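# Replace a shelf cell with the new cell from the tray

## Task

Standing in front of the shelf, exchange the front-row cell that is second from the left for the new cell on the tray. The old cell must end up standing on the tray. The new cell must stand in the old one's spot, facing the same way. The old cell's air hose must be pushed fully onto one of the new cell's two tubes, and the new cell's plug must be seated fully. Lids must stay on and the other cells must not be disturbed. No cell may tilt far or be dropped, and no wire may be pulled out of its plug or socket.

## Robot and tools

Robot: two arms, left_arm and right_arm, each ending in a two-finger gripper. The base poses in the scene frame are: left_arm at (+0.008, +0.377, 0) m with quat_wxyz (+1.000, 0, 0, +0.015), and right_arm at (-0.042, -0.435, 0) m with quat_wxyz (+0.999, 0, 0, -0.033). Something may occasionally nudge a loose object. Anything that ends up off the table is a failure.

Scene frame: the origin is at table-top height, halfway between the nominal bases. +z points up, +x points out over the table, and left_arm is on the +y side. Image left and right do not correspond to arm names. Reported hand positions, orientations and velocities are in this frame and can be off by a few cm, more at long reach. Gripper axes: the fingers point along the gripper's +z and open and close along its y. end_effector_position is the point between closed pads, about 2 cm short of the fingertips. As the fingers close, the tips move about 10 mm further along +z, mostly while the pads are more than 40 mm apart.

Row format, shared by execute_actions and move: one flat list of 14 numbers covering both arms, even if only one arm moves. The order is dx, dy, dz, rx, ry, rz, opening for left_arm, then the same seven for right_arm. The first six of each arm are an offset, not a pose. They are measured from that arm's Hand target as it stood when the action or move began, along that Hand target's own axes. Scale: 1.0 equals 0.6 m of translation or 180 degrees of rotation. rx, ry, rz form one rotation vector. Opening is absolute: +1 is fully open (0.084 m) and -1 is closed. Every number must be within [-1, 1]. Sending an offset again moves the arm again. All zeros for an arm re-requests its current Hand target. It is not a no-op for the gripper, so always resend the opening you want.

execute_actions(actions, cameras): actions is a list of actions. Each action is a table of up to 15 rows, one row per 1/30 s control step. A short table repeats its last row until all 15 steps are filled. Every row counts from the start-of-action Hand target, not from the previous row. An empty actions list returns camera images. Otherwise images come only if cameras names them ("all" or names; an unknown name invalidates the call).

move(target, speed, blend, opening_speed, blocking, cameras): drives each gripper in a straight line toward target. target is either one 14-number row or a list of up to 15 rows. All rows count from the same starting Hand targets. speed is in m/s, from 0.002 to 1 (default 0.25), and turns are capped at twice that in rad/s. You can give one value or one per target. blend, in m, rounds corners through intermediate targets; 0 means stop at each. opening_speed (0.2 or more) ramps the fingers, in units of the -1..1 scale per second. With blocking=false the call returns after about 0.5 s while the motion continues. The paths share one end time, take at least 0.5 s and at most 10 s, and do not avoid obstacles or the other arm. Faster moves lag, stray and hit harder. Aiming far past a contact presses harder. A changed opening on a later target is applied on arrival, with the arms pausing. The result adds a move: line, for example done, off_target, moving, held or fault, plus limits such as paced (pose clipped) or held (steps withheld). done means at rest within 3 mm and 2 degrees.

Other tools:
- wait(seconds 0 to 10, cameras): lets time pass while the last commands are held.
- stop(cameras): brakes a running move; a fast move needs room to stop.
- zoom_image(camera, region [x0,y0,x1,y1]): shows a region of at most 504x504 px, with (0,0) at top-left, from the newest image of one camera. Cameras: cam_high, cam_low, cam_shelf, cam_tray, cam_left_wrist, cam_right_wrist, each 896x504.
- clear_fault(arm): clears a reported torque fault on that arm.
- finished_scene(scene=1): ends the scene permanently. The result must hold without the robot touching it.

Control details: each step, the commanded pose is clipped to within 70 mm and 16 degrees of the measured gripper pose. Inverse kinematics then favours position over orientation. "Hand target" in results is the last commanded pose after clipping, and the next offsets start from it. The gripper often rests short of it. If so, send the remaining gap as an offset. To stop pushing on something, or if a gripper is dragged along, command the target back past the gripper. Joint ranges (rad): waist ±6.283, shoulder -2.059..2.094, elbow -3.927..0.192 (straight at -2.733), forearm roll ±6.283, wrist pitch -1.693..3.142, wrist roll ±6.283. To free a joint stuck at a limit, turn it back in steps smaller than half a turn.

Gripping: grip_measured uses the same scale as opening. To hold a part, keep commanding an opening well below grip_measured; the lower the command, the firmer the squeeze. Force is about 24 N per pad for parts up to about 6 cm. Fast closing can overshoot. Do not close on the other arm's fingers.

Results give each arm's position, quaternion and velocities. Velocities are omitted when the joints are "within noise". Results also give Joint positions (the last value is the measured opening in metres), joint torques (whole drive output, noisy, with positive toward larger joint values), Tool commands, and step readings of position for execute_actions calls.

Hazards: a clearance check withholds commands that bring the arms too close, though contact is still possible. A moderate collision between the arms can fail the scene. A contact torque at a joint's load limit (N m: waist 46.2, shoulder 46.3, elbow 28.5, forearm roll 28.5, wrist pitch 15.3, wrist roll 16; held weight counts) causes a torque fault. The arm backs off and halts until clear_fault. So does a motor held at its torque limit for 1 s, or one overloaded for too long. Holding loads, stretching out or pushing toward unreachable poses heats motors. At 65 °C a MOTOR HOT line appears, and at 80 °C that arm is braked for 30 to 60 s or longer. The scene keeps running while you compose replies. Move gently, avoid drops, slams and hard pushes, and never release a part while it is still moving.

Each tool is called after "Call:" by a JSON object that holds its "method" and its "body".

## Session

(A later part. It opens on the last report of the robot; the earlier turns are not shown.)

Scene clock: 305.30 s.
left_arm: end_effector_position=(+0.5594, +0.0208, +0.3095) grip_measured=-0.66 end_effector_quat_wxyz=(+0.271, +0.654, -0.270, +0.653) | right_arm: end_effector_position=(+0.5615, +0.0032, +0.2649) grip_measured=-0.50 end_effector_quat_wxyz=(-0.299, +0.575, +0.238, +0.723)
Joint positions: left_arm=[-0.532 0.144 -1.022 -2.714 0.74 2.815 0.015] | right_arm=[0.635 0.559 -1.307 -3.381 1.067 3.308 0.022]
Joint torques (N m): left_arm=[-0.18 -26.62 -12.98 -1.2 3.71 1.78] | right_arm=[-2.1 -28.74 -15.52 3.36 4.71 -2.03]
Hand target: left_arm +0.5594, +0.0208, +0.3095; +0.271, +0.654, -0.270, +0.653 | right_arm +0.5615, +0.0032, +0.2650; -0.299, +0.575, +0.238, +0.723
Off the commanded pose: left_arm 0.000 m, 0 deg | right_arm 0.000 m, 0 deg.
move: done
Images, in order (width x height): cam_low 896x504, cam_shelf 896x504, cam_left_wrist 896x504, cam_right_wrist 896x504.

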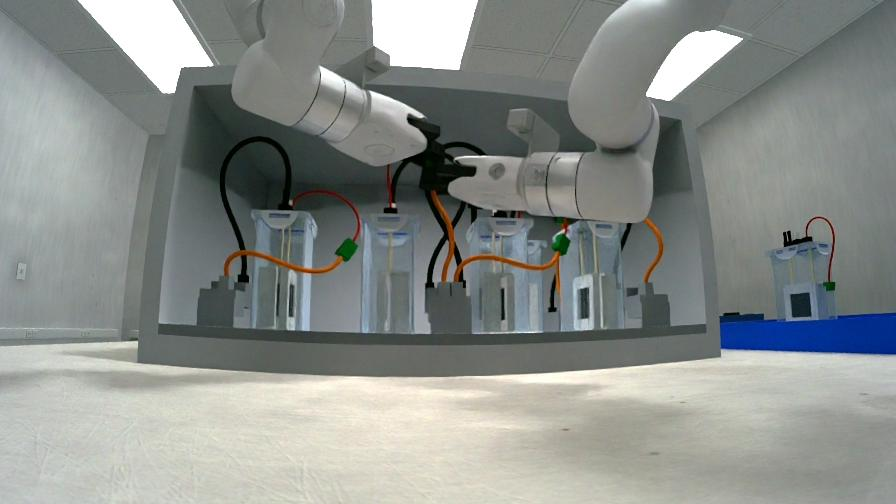

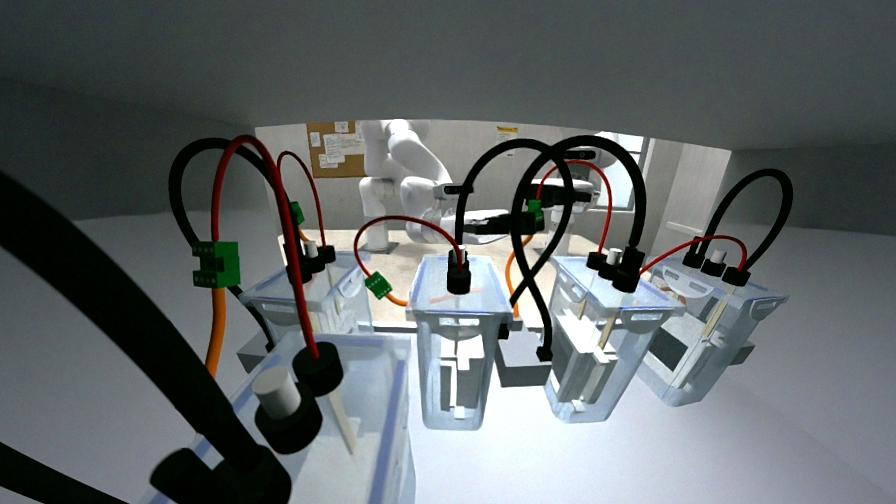

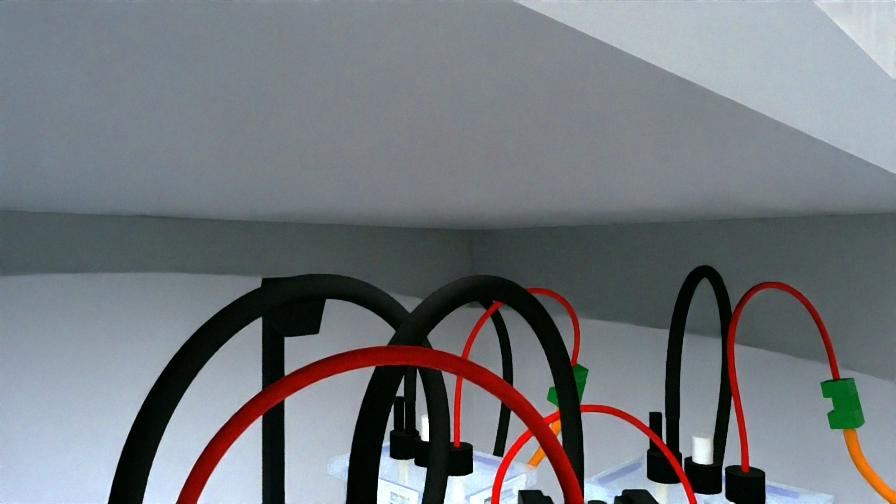

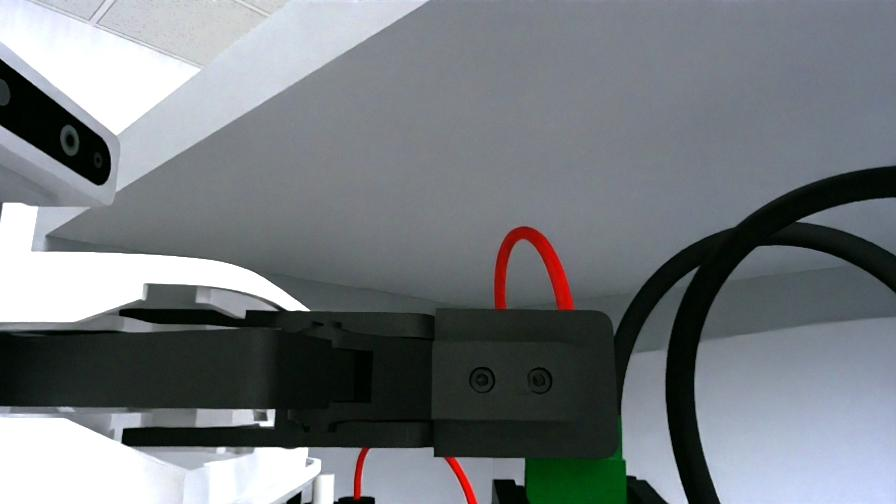

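Call:
{"method": "move", "body": {"target": [0.045,0.0,0,0,0,0,-1,0,0,0,0,0,0,-1], "speed": 0.03, "cameras": ["cam_right_wrist","cam_left_wrist","cam_shelf"]}}

Call:
{"method": "zoom_image", "body": {"camera": "cam_right_wrist", "region": [400, 250, 750, 504]}}

Scene clock: 309.07 s.
left_arm: end_effector_position=(+0.5594, +0.0208, +0.3365) grip_measured=-0.67 end_effector_quat_wxyz=(+0.271, +0.654, -0.270, +0.653) | right_arm: end_effector_position=(+0.5615, +0.0032, +0.2650) grip_measured=-0.51 end_effector_quat_wxyz=(-0.299, +0.575, +0.238, +0.723)
Joint positions: left_arm=[-0.539 0.104 -1.052 -2.688 0.674 2.776 0.015] | right_arm=[0.636 0.559 -1.307 -3.381 1.067 3.308 0.022]
Joint torques (N m): left_arm=[-4.45 -43.51 -20.82 3.12 0.45 -2] | right_arm=[3.61 -34.57 -16.84 0.39 4.61 -1.41]
Hand target: left_arm +0.5594, +0.0208, +0.3365; +0.271, +0.654, -0.270, +0.653 | right_arm +0.5615, +0.0032, +0.2650; -0.299, +0.575, +0.238, +0.723
Off the commanded pose: left_arm 0.000 m, 0 deg | right_arm 0.000 m, 0 deg.
move: done
Images, in order (width x height): cam_shelf 896x504, cam_left_wrist 896x504, cam_right_wrist 896x504.

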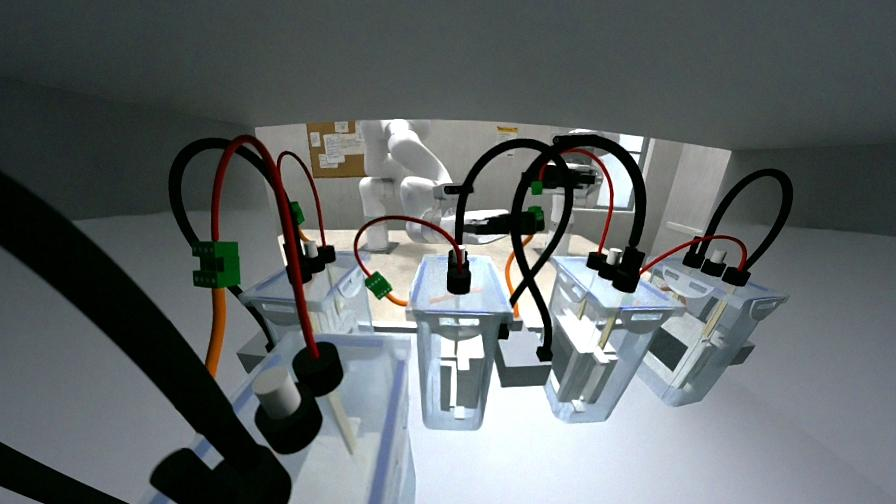

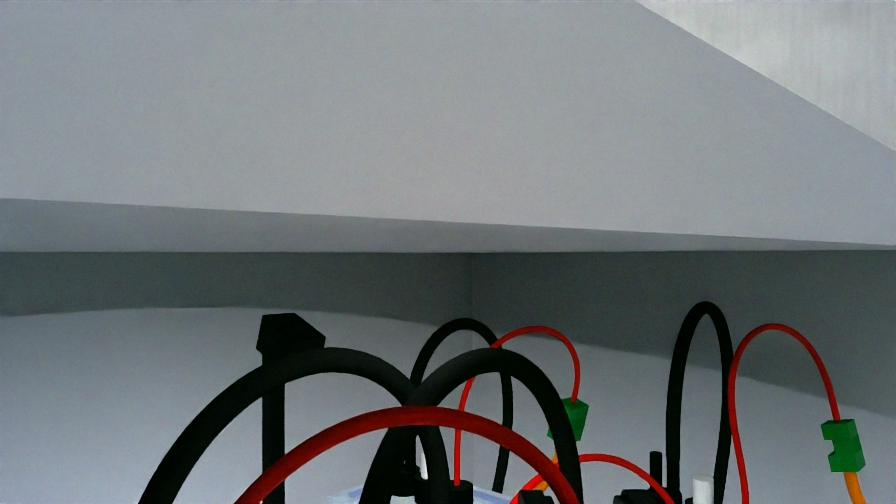

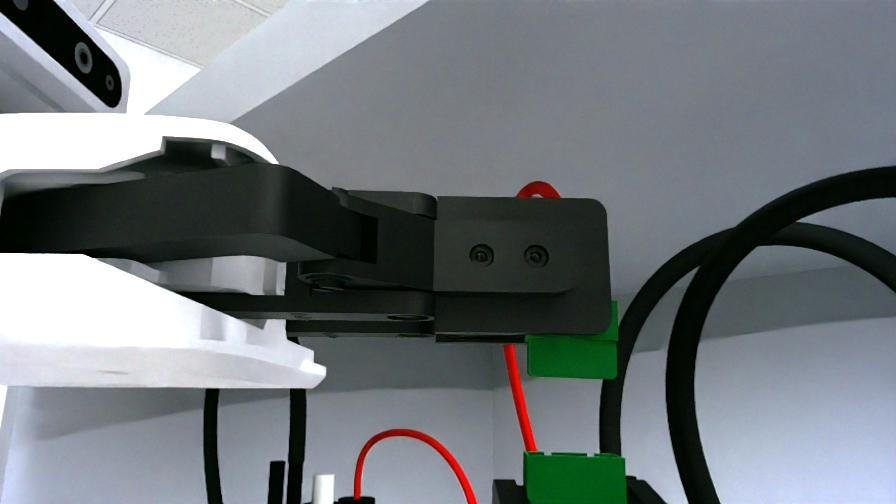

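Scaled by 1.440 from the camera's 896x504 image, which has a finer 1280x720 frame.

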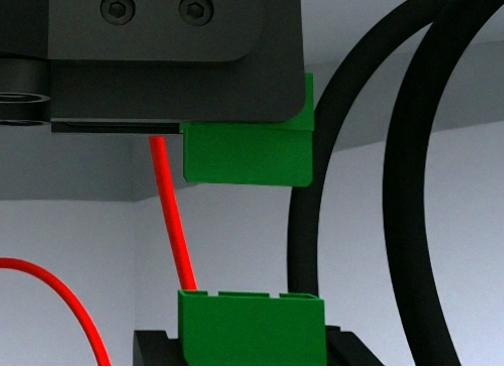

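Call:
{"method": "move", "body": {"target": [[-0.0608,-0.0057,-0.0867,0,0,0,-1,0,0,0,0,0,0,-1],[-0.2775,-0.094,-0.069,0,0,0,-1,0,0,0,0,0,0,-1]], "speed": 0.1, "blend": 0.02, "cameras": ["all"]}}

Scene clock: 322.83 s.
left_arm: end_effector_position=(+0.5698, +0.0898, +0.1700) grip_measured=-0.67 end_effector_quat_wxyz=(+0.271, +0.654, -0.270, +0.653) | right_arm: end_effector_position=(+0.5615, +0.0032, +0.2650) grip_measured=-0.51 end_effector_quat_wxyz=(-0.299, +0.575, +0.238, +0.723)
Joint positions: left_arm=[-0.348 0.4 -0.895 -2.62 1.132 2.901 0.015] | right_arm=[0.636 0.559 -1.307 -3.381 1.067 3.308 0.022]
Joint torques (N m): left_arm=[4.83 -29.23 -16.8 2.62 4.84 1.89] | right_arm=[3.44 -34.47 -16.69 -3.28 4.64 -0.43]
Hand target: left_arm +0.5698, +0.0898, +0.1700; +0.271, +0.654, -0.270, +0.653 | right_arm +0.5615, +0.0032, +0.2650; -0.299, +0.575, +0.238, +0.723
Off the commanded pose: left_arm 0.000 m, 0 deg | right_arm 0.000 m, 0 deg.
move: done

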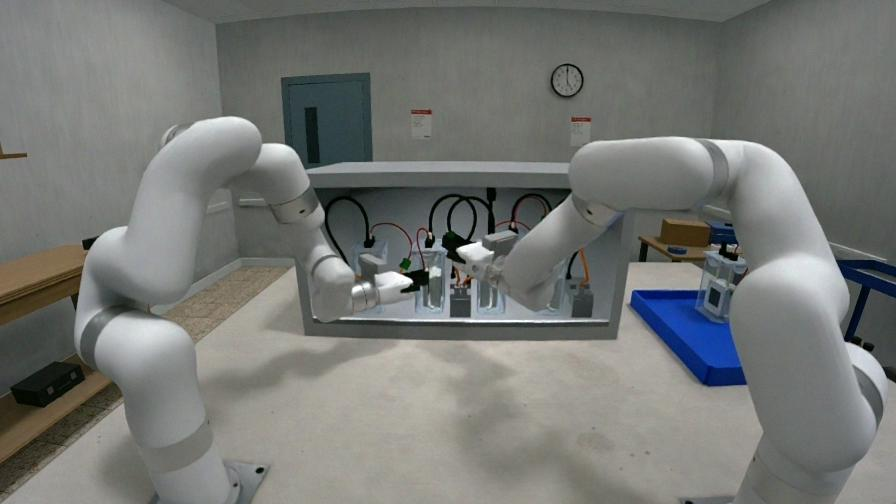

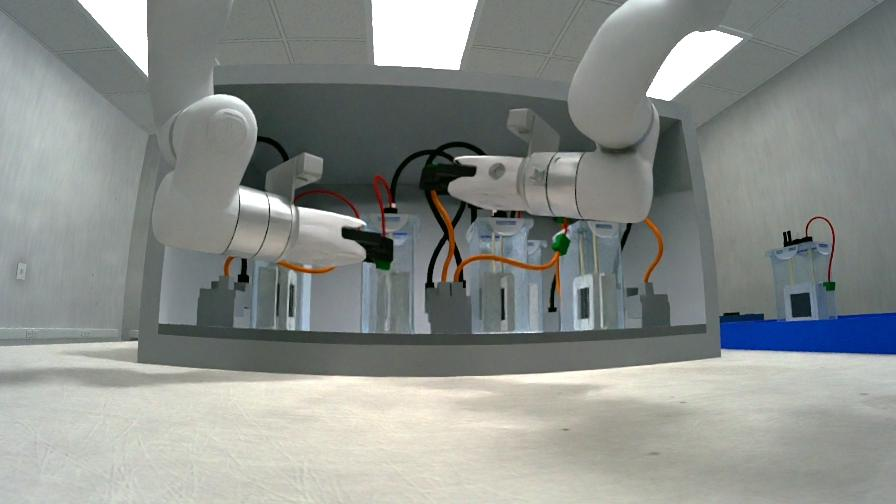

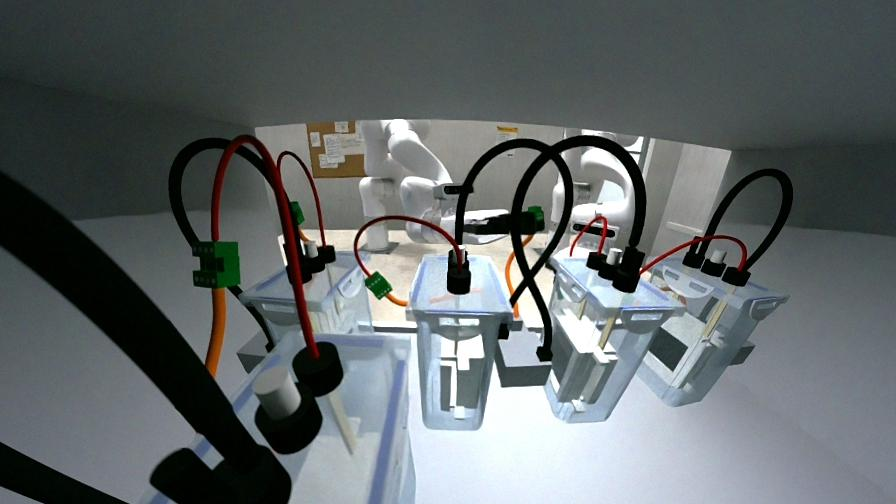

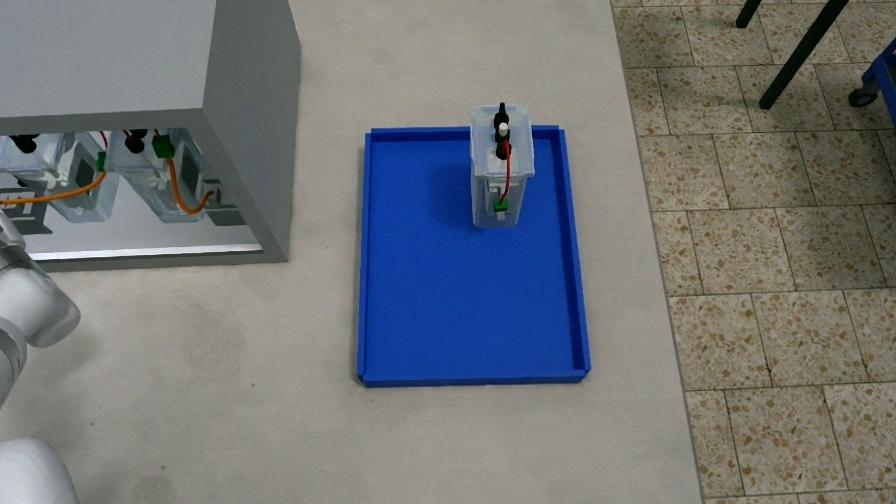

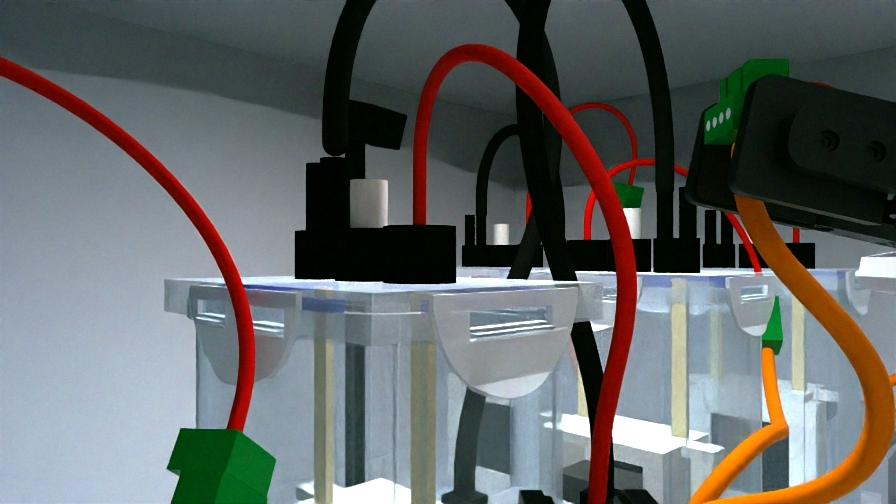

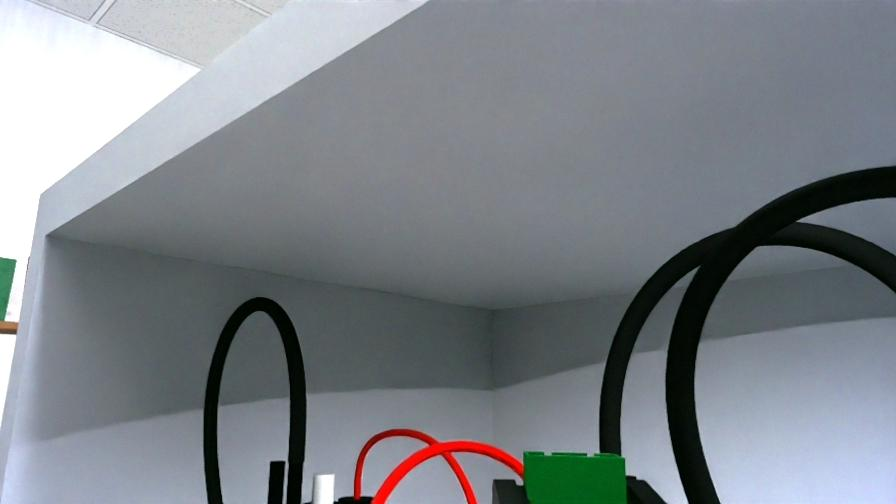

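Call:
{"method": "move", "body": {"target": [0,0,0,0,0,0,-0.35,0,0,0,0,0,0,-1], "opening_speed": 0.3, "cameras": ["cam_low","cam_left_wrist","cam_high"]}}

Call:
{"method": "zoom_image", "body": {"camera": "cam_low", "region": [300, 140, 500, 300]}}

Scene clock: 328.00 s.
left_arm: end_effector_position=(+0.5698, +0.0898, +0.1700) grip_measured=-0.37 end_effector_quat_wxyz=(+0.271, +0.654, -0.270, +0.653) | right_arm: end_effector_position=(+0.5615, +0.0032, +0.2650) grip_measured=-0.51 end_effector_quat_wxyz=(-0.299, +0.575, +0.238, +0.723)
Joint positions: left_arm=[-0.348 0.4 -0.895 -2.62 1.132 2.901 0.028] | right_arm=[0.636 0.559 -1.307 -3.381 1.067 3.308 0.022]
Joint torques (N m): left_arm=[4.65 -28.8 -16.44 2.12 4.62 1.92] | right_arm=[3.45 -34.73 -16.55 -3.26 4.57 0.33]
Hand target: left_arm +0.5698, +0.0898, +0.1700; +0.271, +0.654, -0.270, +0.653 | right_arm +0.5615, +0.0032, +0.2650; -0.299, +0.575, +0.238, +0.723
Off the commanded pose: left_arm 0.000 m, 0 deg | right_arm 0.000 m, 0 deg.
move: done
Images, in order (width x height): cam_high 896x504, cam_low 896x504, cam_left_wrist 896x504.

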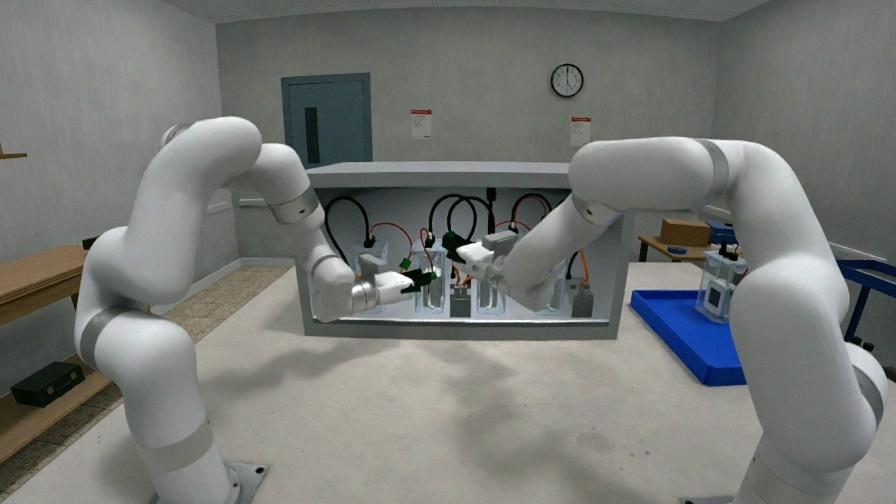

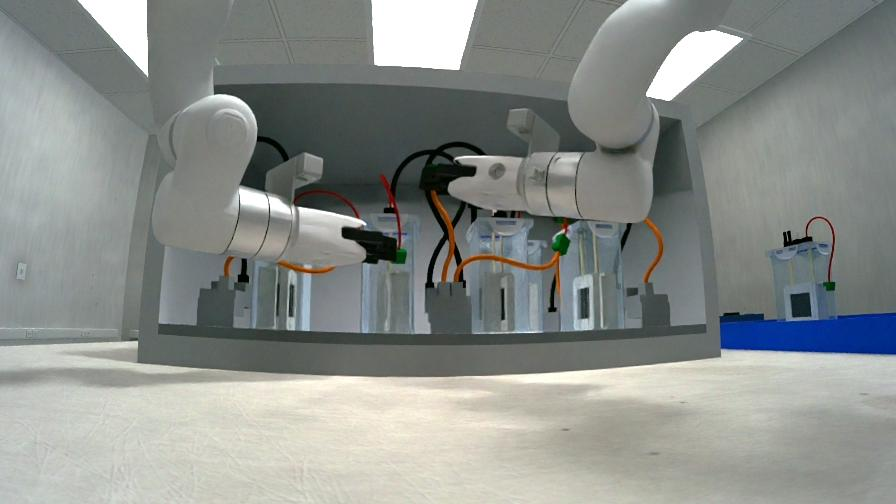

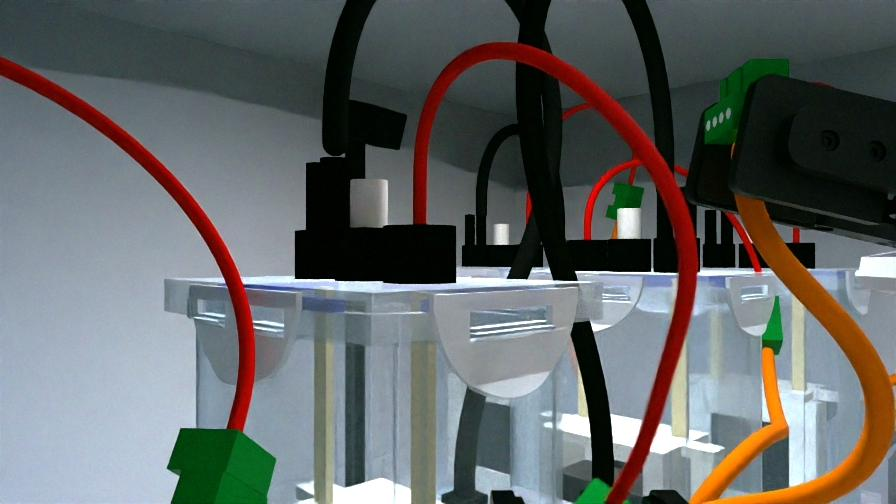

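Scaled by 2.520 from the camera's 896x504 image, which has a finer 1280x720 frame.

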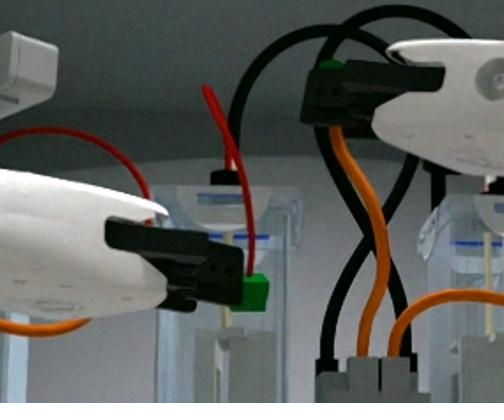

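Call:
{"method": "move", "body": {"target": [[0,0,-0.2,0,0,0,-0.35,0,0,0,0,0,0,-1],[0.183,0.1413,-0.165,0.25,0,0,-0.35,0,0,0,0,0,0,-1]], "speed": 0.2, "blend": 0.02, "cameras": ["cam_low","cam_left_wrist","cam_shelf","cam_right_wrist"]}}

Call:
{"method": "zoom_image", "body": {"camera": "cam_low", "region": [300, 120, 500, 340]}}

Call:
{"method": "zoom_image", "body": {"camera": "cam_left_wrist", "region": [400, 200, 700, 500]}}

Scene clock: 335.53 s.
left_arm: end_effector_position=(+0.4400, +0.0999, +0.2799) grip_measured=-0.37 end_effector_quat_wxyz=(+0.000, +0.708, +0.000, +0.707) | right_arm: end_effector_position=(+0.5615, +0.0032, +0.2650) grip_measured=-0.51 end_effector_quat_wxyz=(-0.299, +0.575, +0.238, +0.723)
Joint positions: left_arm=[-0.946 -0.127 -0.571 -4.181 1.167 3.728 0.028] | right_arm=[0.636 0.559 -1.307 -3.381 1.067 3.308 0.022]
Joint torques (N m): left_arm=[-4.17 -15.33 -18.56 -2.23 4.66 1.91] | right_arm=[3.55 -34.37 -16.38 -3.33 4.66 1.64]
Hand target: left_arm +0.4400, +0.0999, +0.2799; +0.000, +0.708, +0.000, +0.707 | right_arm +0.5615, +0.0032, +0.2650; -0.299, +0.575, +0.238, +0.723
Off the commanded pose: left_arm 0.000 m, 0 deg | right_arm 0.000 m, 0 deg.
move: done
Images, in order (width x height): cam_low 896x504, cam_shelf 896x504, cam_left_wrist 896x504, cam_right_wrist 896x504.

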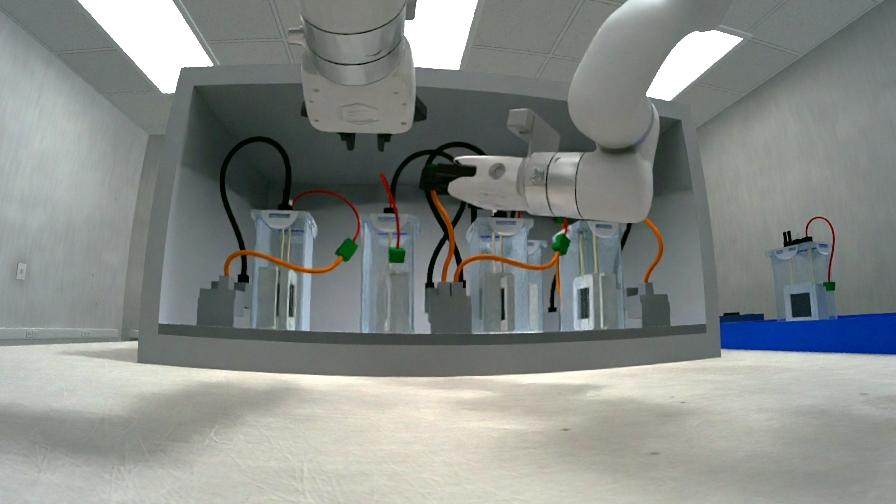

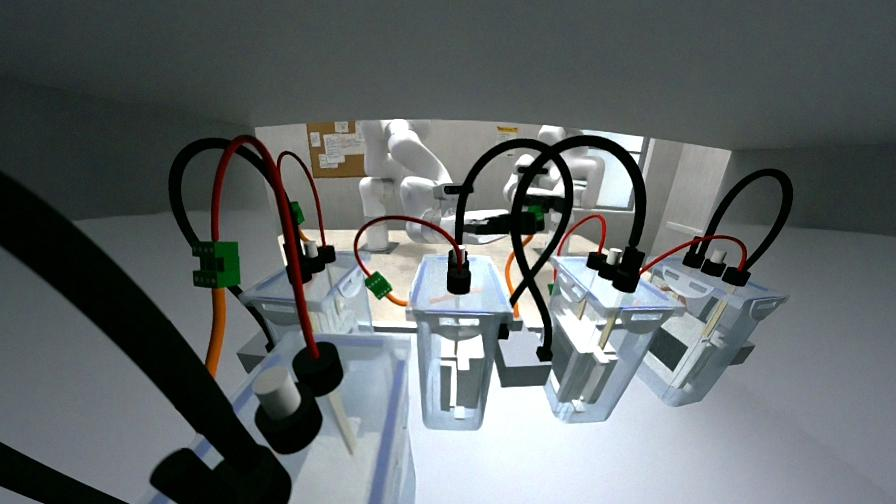

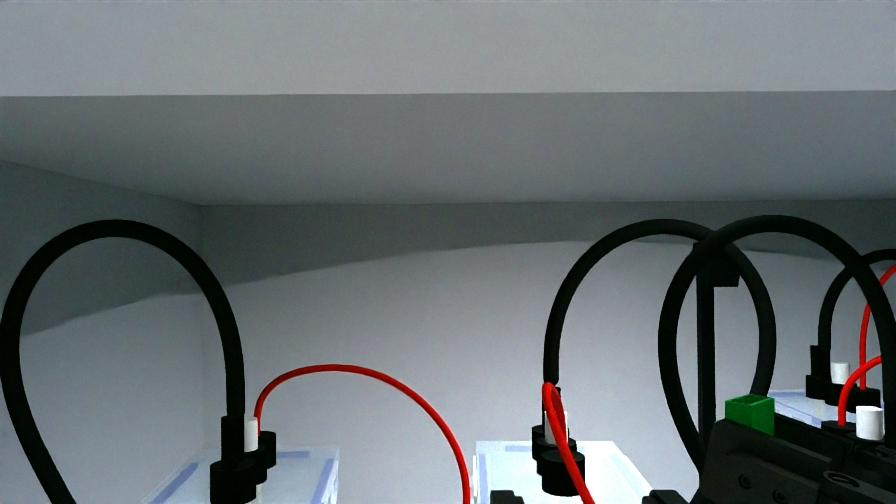

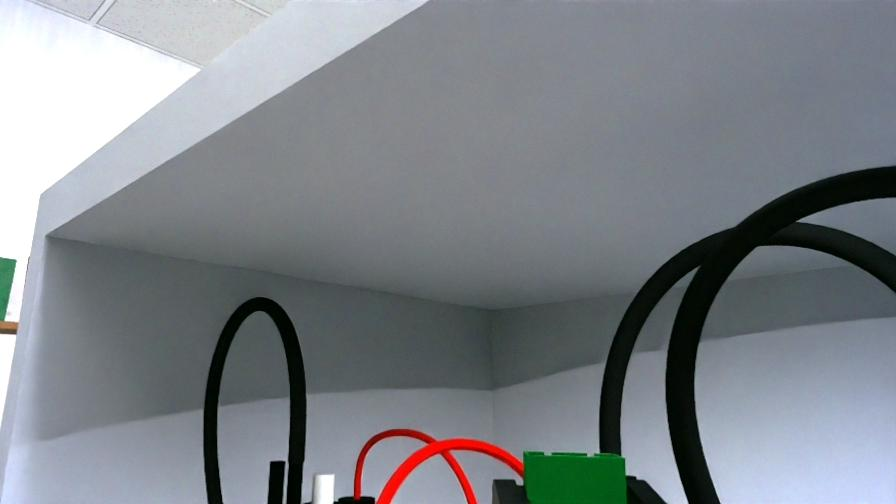

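Scaled by 2.291 from the camera's 896x504 image, which has a finer 1280x720 frame.

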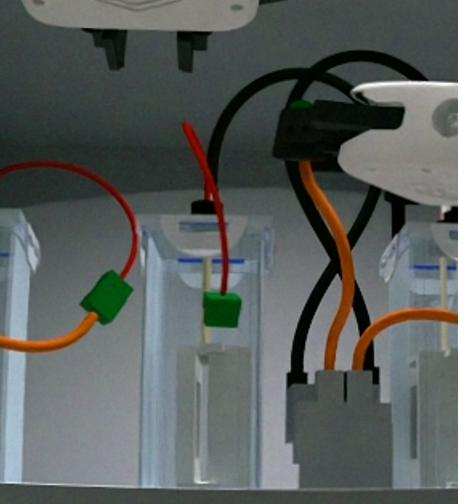

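Scaled by 1.680 from the camera's 896x504 image, which has a finer 1280x720 frame.

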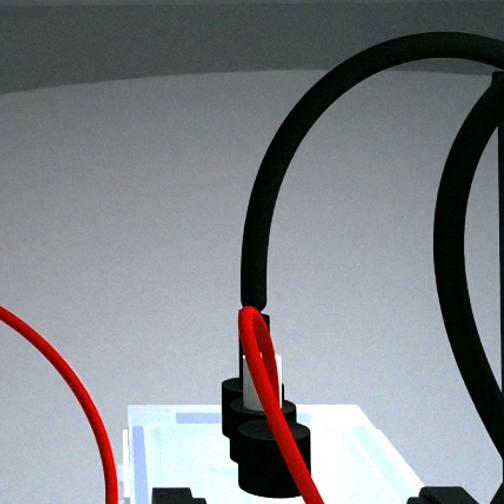

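Call:
{"method": "move", "body": {"target": [0,0,0,0,0,0,-0.35,-0.0072,0.0184,0.031,-0.1657,-0.0704,-0.0189,-1], "speed": 0.1}}

Call:
{"method": "move", "body": {"target": [0,0,0,0,0,0,-0.35,0,0,0,0,0,0,-0.1], "opening_speed": 0.3, "cameras": ["cam_right_wrist","cam_left_wrist","cam_low"]}}

Scene clock: 366.43 s.
left_arm: end_effector_position=(+0.4400, +0.0999, +0.2799) grip_measured=-0.37 end_effector_quat_wxyz=(+0.000, +0.708, +0.000, +0.707) | right_arm: end_effector_position=(+0.5828, +0.0089, +0.2649) grip_measured=-0.51 end_effector_quat_wxyz=(-0.092, +0.701, +0.092, +0.701)
Joint positions: left_arm=[-0.946 -0.127 -0.571 -4.181 1.167 3.728 0.028] | right_arm=[0.784 0.579 -1.5 -2.46 0.774 2.616 0.022]
Joint torques (N m): left_arm=[-4.49 -15.46 -18.56 -2.03 4.64 1.96] | right_arm=[4.25 -26.78 -18.03 4 3.91 -2.14]
Hand target: left_arm +0.4400, +0.0999, +0.2799; +0.000, +0.708, +0.000, +0.707 | right_arm +0.5828, +0.0089, +0.2650; -0.092, +0.701, +0.092, +0.701
Off the commanded pose: left_arm 0.000 m, 0 deg | right_arm 0.000 m, 0 deg.
move: done

Scene clock: 369.67 s.
left_arm: end_effector_position=(+0.4400, +0.0999, +0.2799) grip_measured=-0.37 end_effector_quat_wxyz=(+0.000, +0.708, +0.000, +0.707) | right_arm: end_effector_position=(+0.5828, +0.0089, +0.2650) grip_measured=-0.11 end_effector_quat_wxyz=(-0.092, +0.701, +0.092, +0.701)
Joint positions: left_arm=[-0.946 -0.127 -0.571 -4.181 1.167 3.728 0.028] | right_arm=[0.784 0.579 -1.5 -2.46 0.775 2.616 0.039]
Joint torques (N m): left_arm=[-4.27 -15.17 -18.57 -1.87 4.63 1.95] | right_arm=[4.19 -27.08 -17.25 4.03 3.44 -2.1]
Hand target: left_arm +0.4400, +0.0999, +0.2799; +0.000, +0.708, +0.000, +0.707 | right_arm +0.5828, +0.0089, +0.2650; -0.092, +0.701, +0.092, +0.701
Off the commanded pose: left_arm 0.000 m, 0 deg | right_arm 0.000 m, 0 deg.
move: done
Images, in order (width x height): cam_low 896x504, cam_left_wrist 896x504, cam_right_wrist 896x504.

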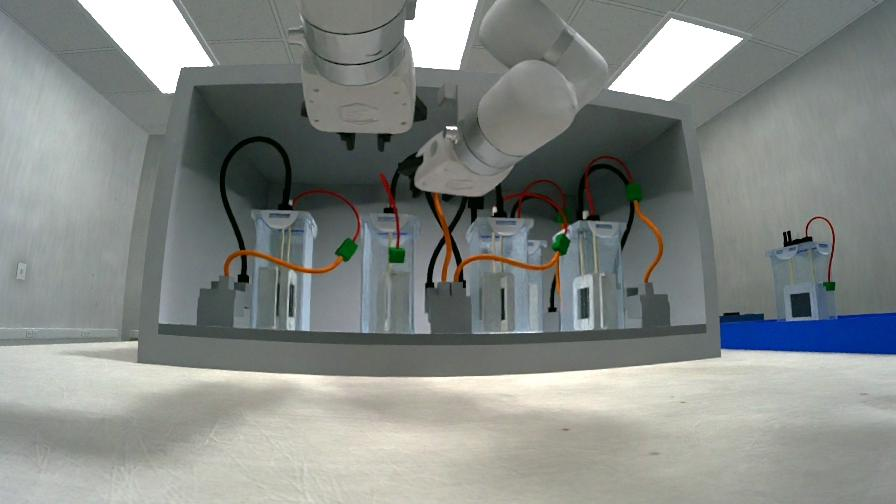

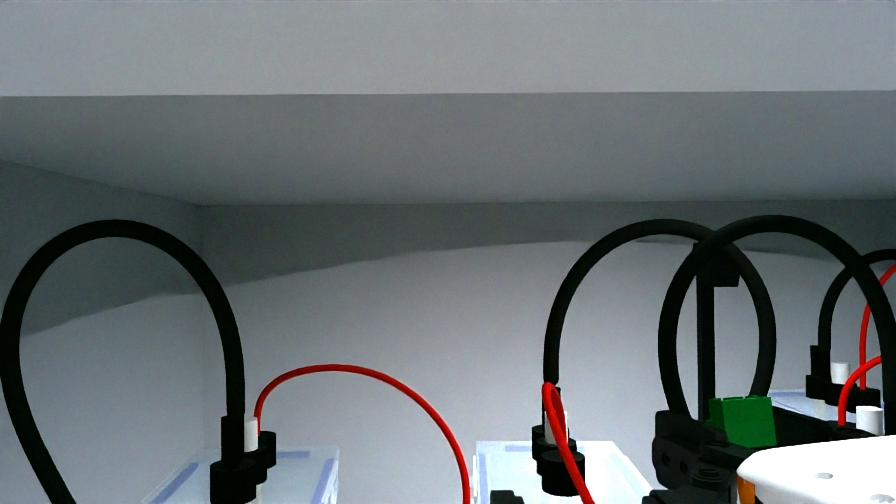

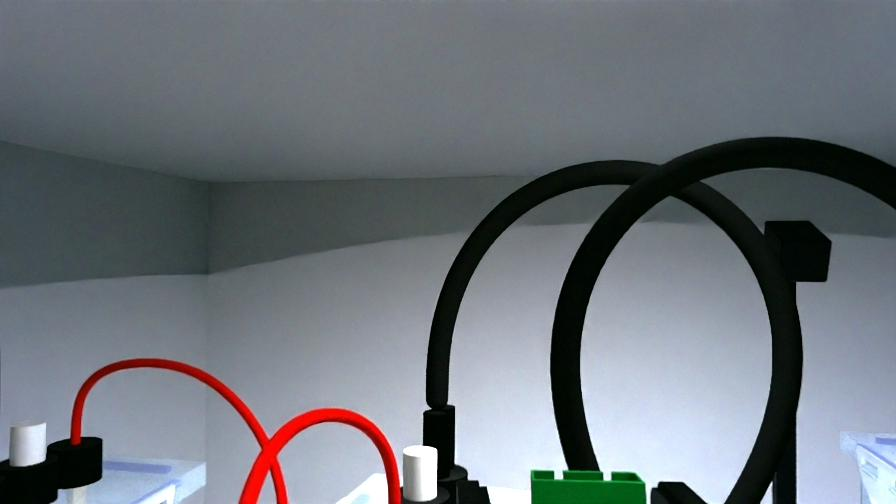

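Call:
{"method": "move", "body": {"target": [[0,0,0,0,0,0,-0.35,0,0,-0.233,0,0,0,-0.1],[0,0,0,0,0,0,-0.35,0,0.2765,-0.385,0,0,0,-0.1]], "speed": 0.15, "blend": 0.02, "cameras": ["cam_right_wrist","cam_left_wrist","cam_low","cam_shelf"]}}

Call:
{"method": "zoom_image", "body": {"camera": "cam_low", "region": [300, 120, 500, 340]}}

Call:
{"method": "zoom_image", "body": {"camera": "cam_left_wrist", "region": [480, 200, 800, 504]}}

Scene clock: 377.03 s.
left_arm: end_effector_position=(+0.4400, +0.0999, +0.2799) grip_measured=-0.37 end_effector_quat_wxyz=(+0.000, +0.708, +0.000, +0.707) | right_arm: end_effector_position=(+0.4026, -0.2111, +0.2648) grip_measured=-0.11 end_effector_quat_wxyz=(-0.092, +0.701, +0.092, +0.701)
Joint positions: left_arm=[-0.946 -0.127 -0.571 -4.181 1.167 3.728 0.028] | right_arm=[0.662 -0.277 -0.405 -2.721 0.933 2.881 0.039]
Joint torques (N m): left_arm=[-4.63 -15.37 -18.52 -1.78 4.46 1.89] | right_arm=[-4.41 -17.04 -11.05 -3.7 1.05 2.16]
Hand target: left_arm +0.4400, +0.0999, +0.2799; +0.000, +0.708, +0.000, +0.707 | right_arm +0.4026, -0.2111, +0.2649; -0.092, +0.701, +0.092, +0.701
Off the commanded pose: left_arm 0.000 m, 0 deg | right_arm 0.000 m, 0 deg.
move: done
Images, in order (width x height): cam_low 896x504, cam_shelf 896x504, cam_left_wrist 896x504, cam_right_wrist 896x504.

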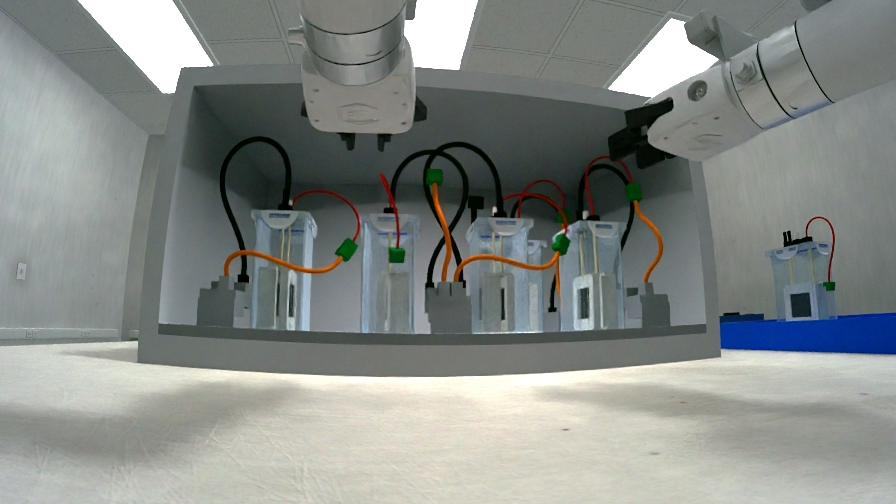

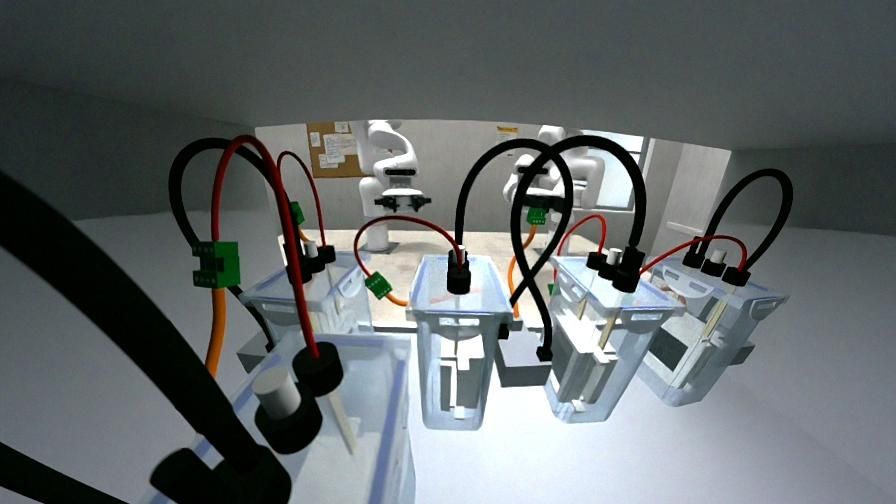

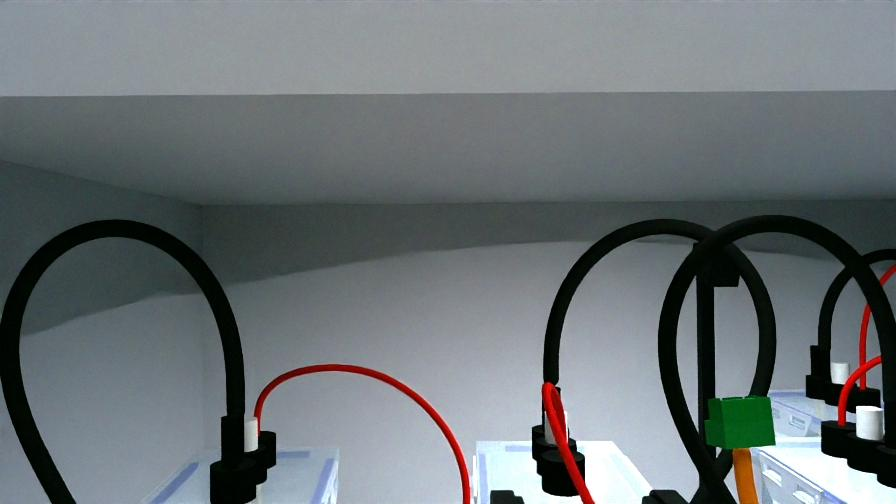

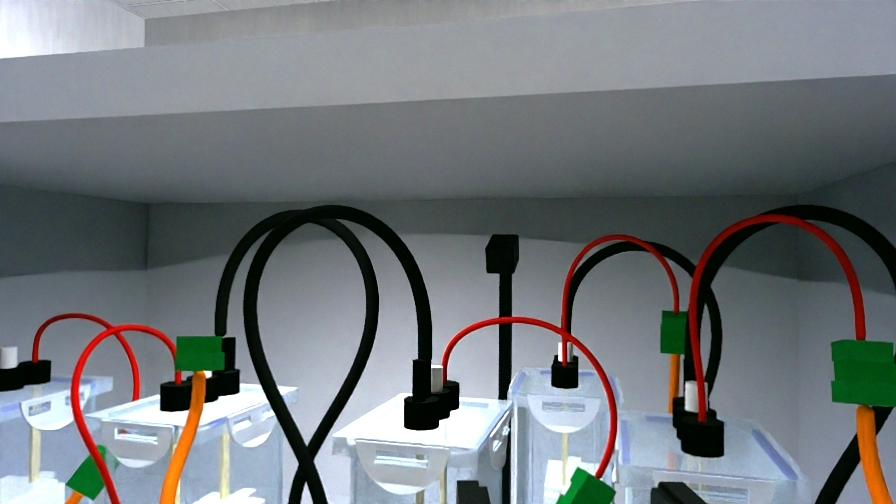

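Scaled by 2.291 from the camera's 896x504 image, which has a finer 1280x720 frame.

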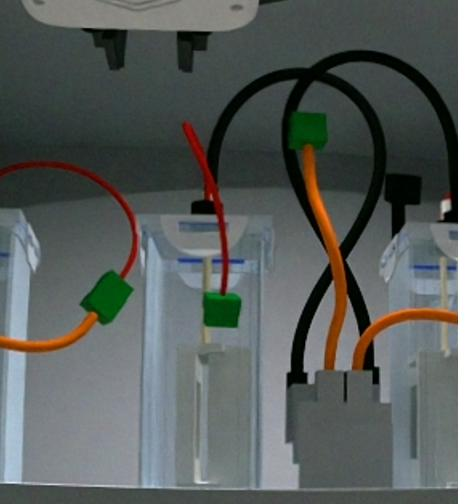

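Scaled by 1.575 from the camera's 896x504 image, which has a finer 1280x720 frame.

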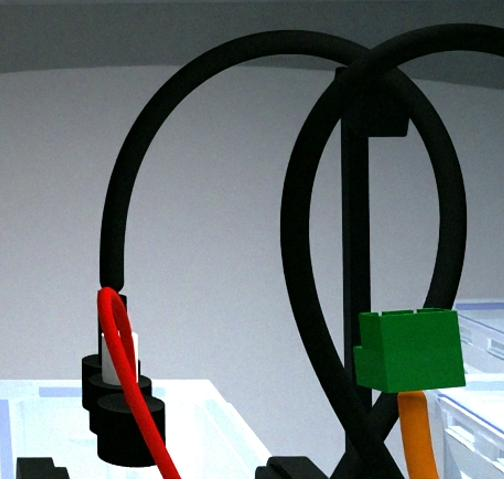

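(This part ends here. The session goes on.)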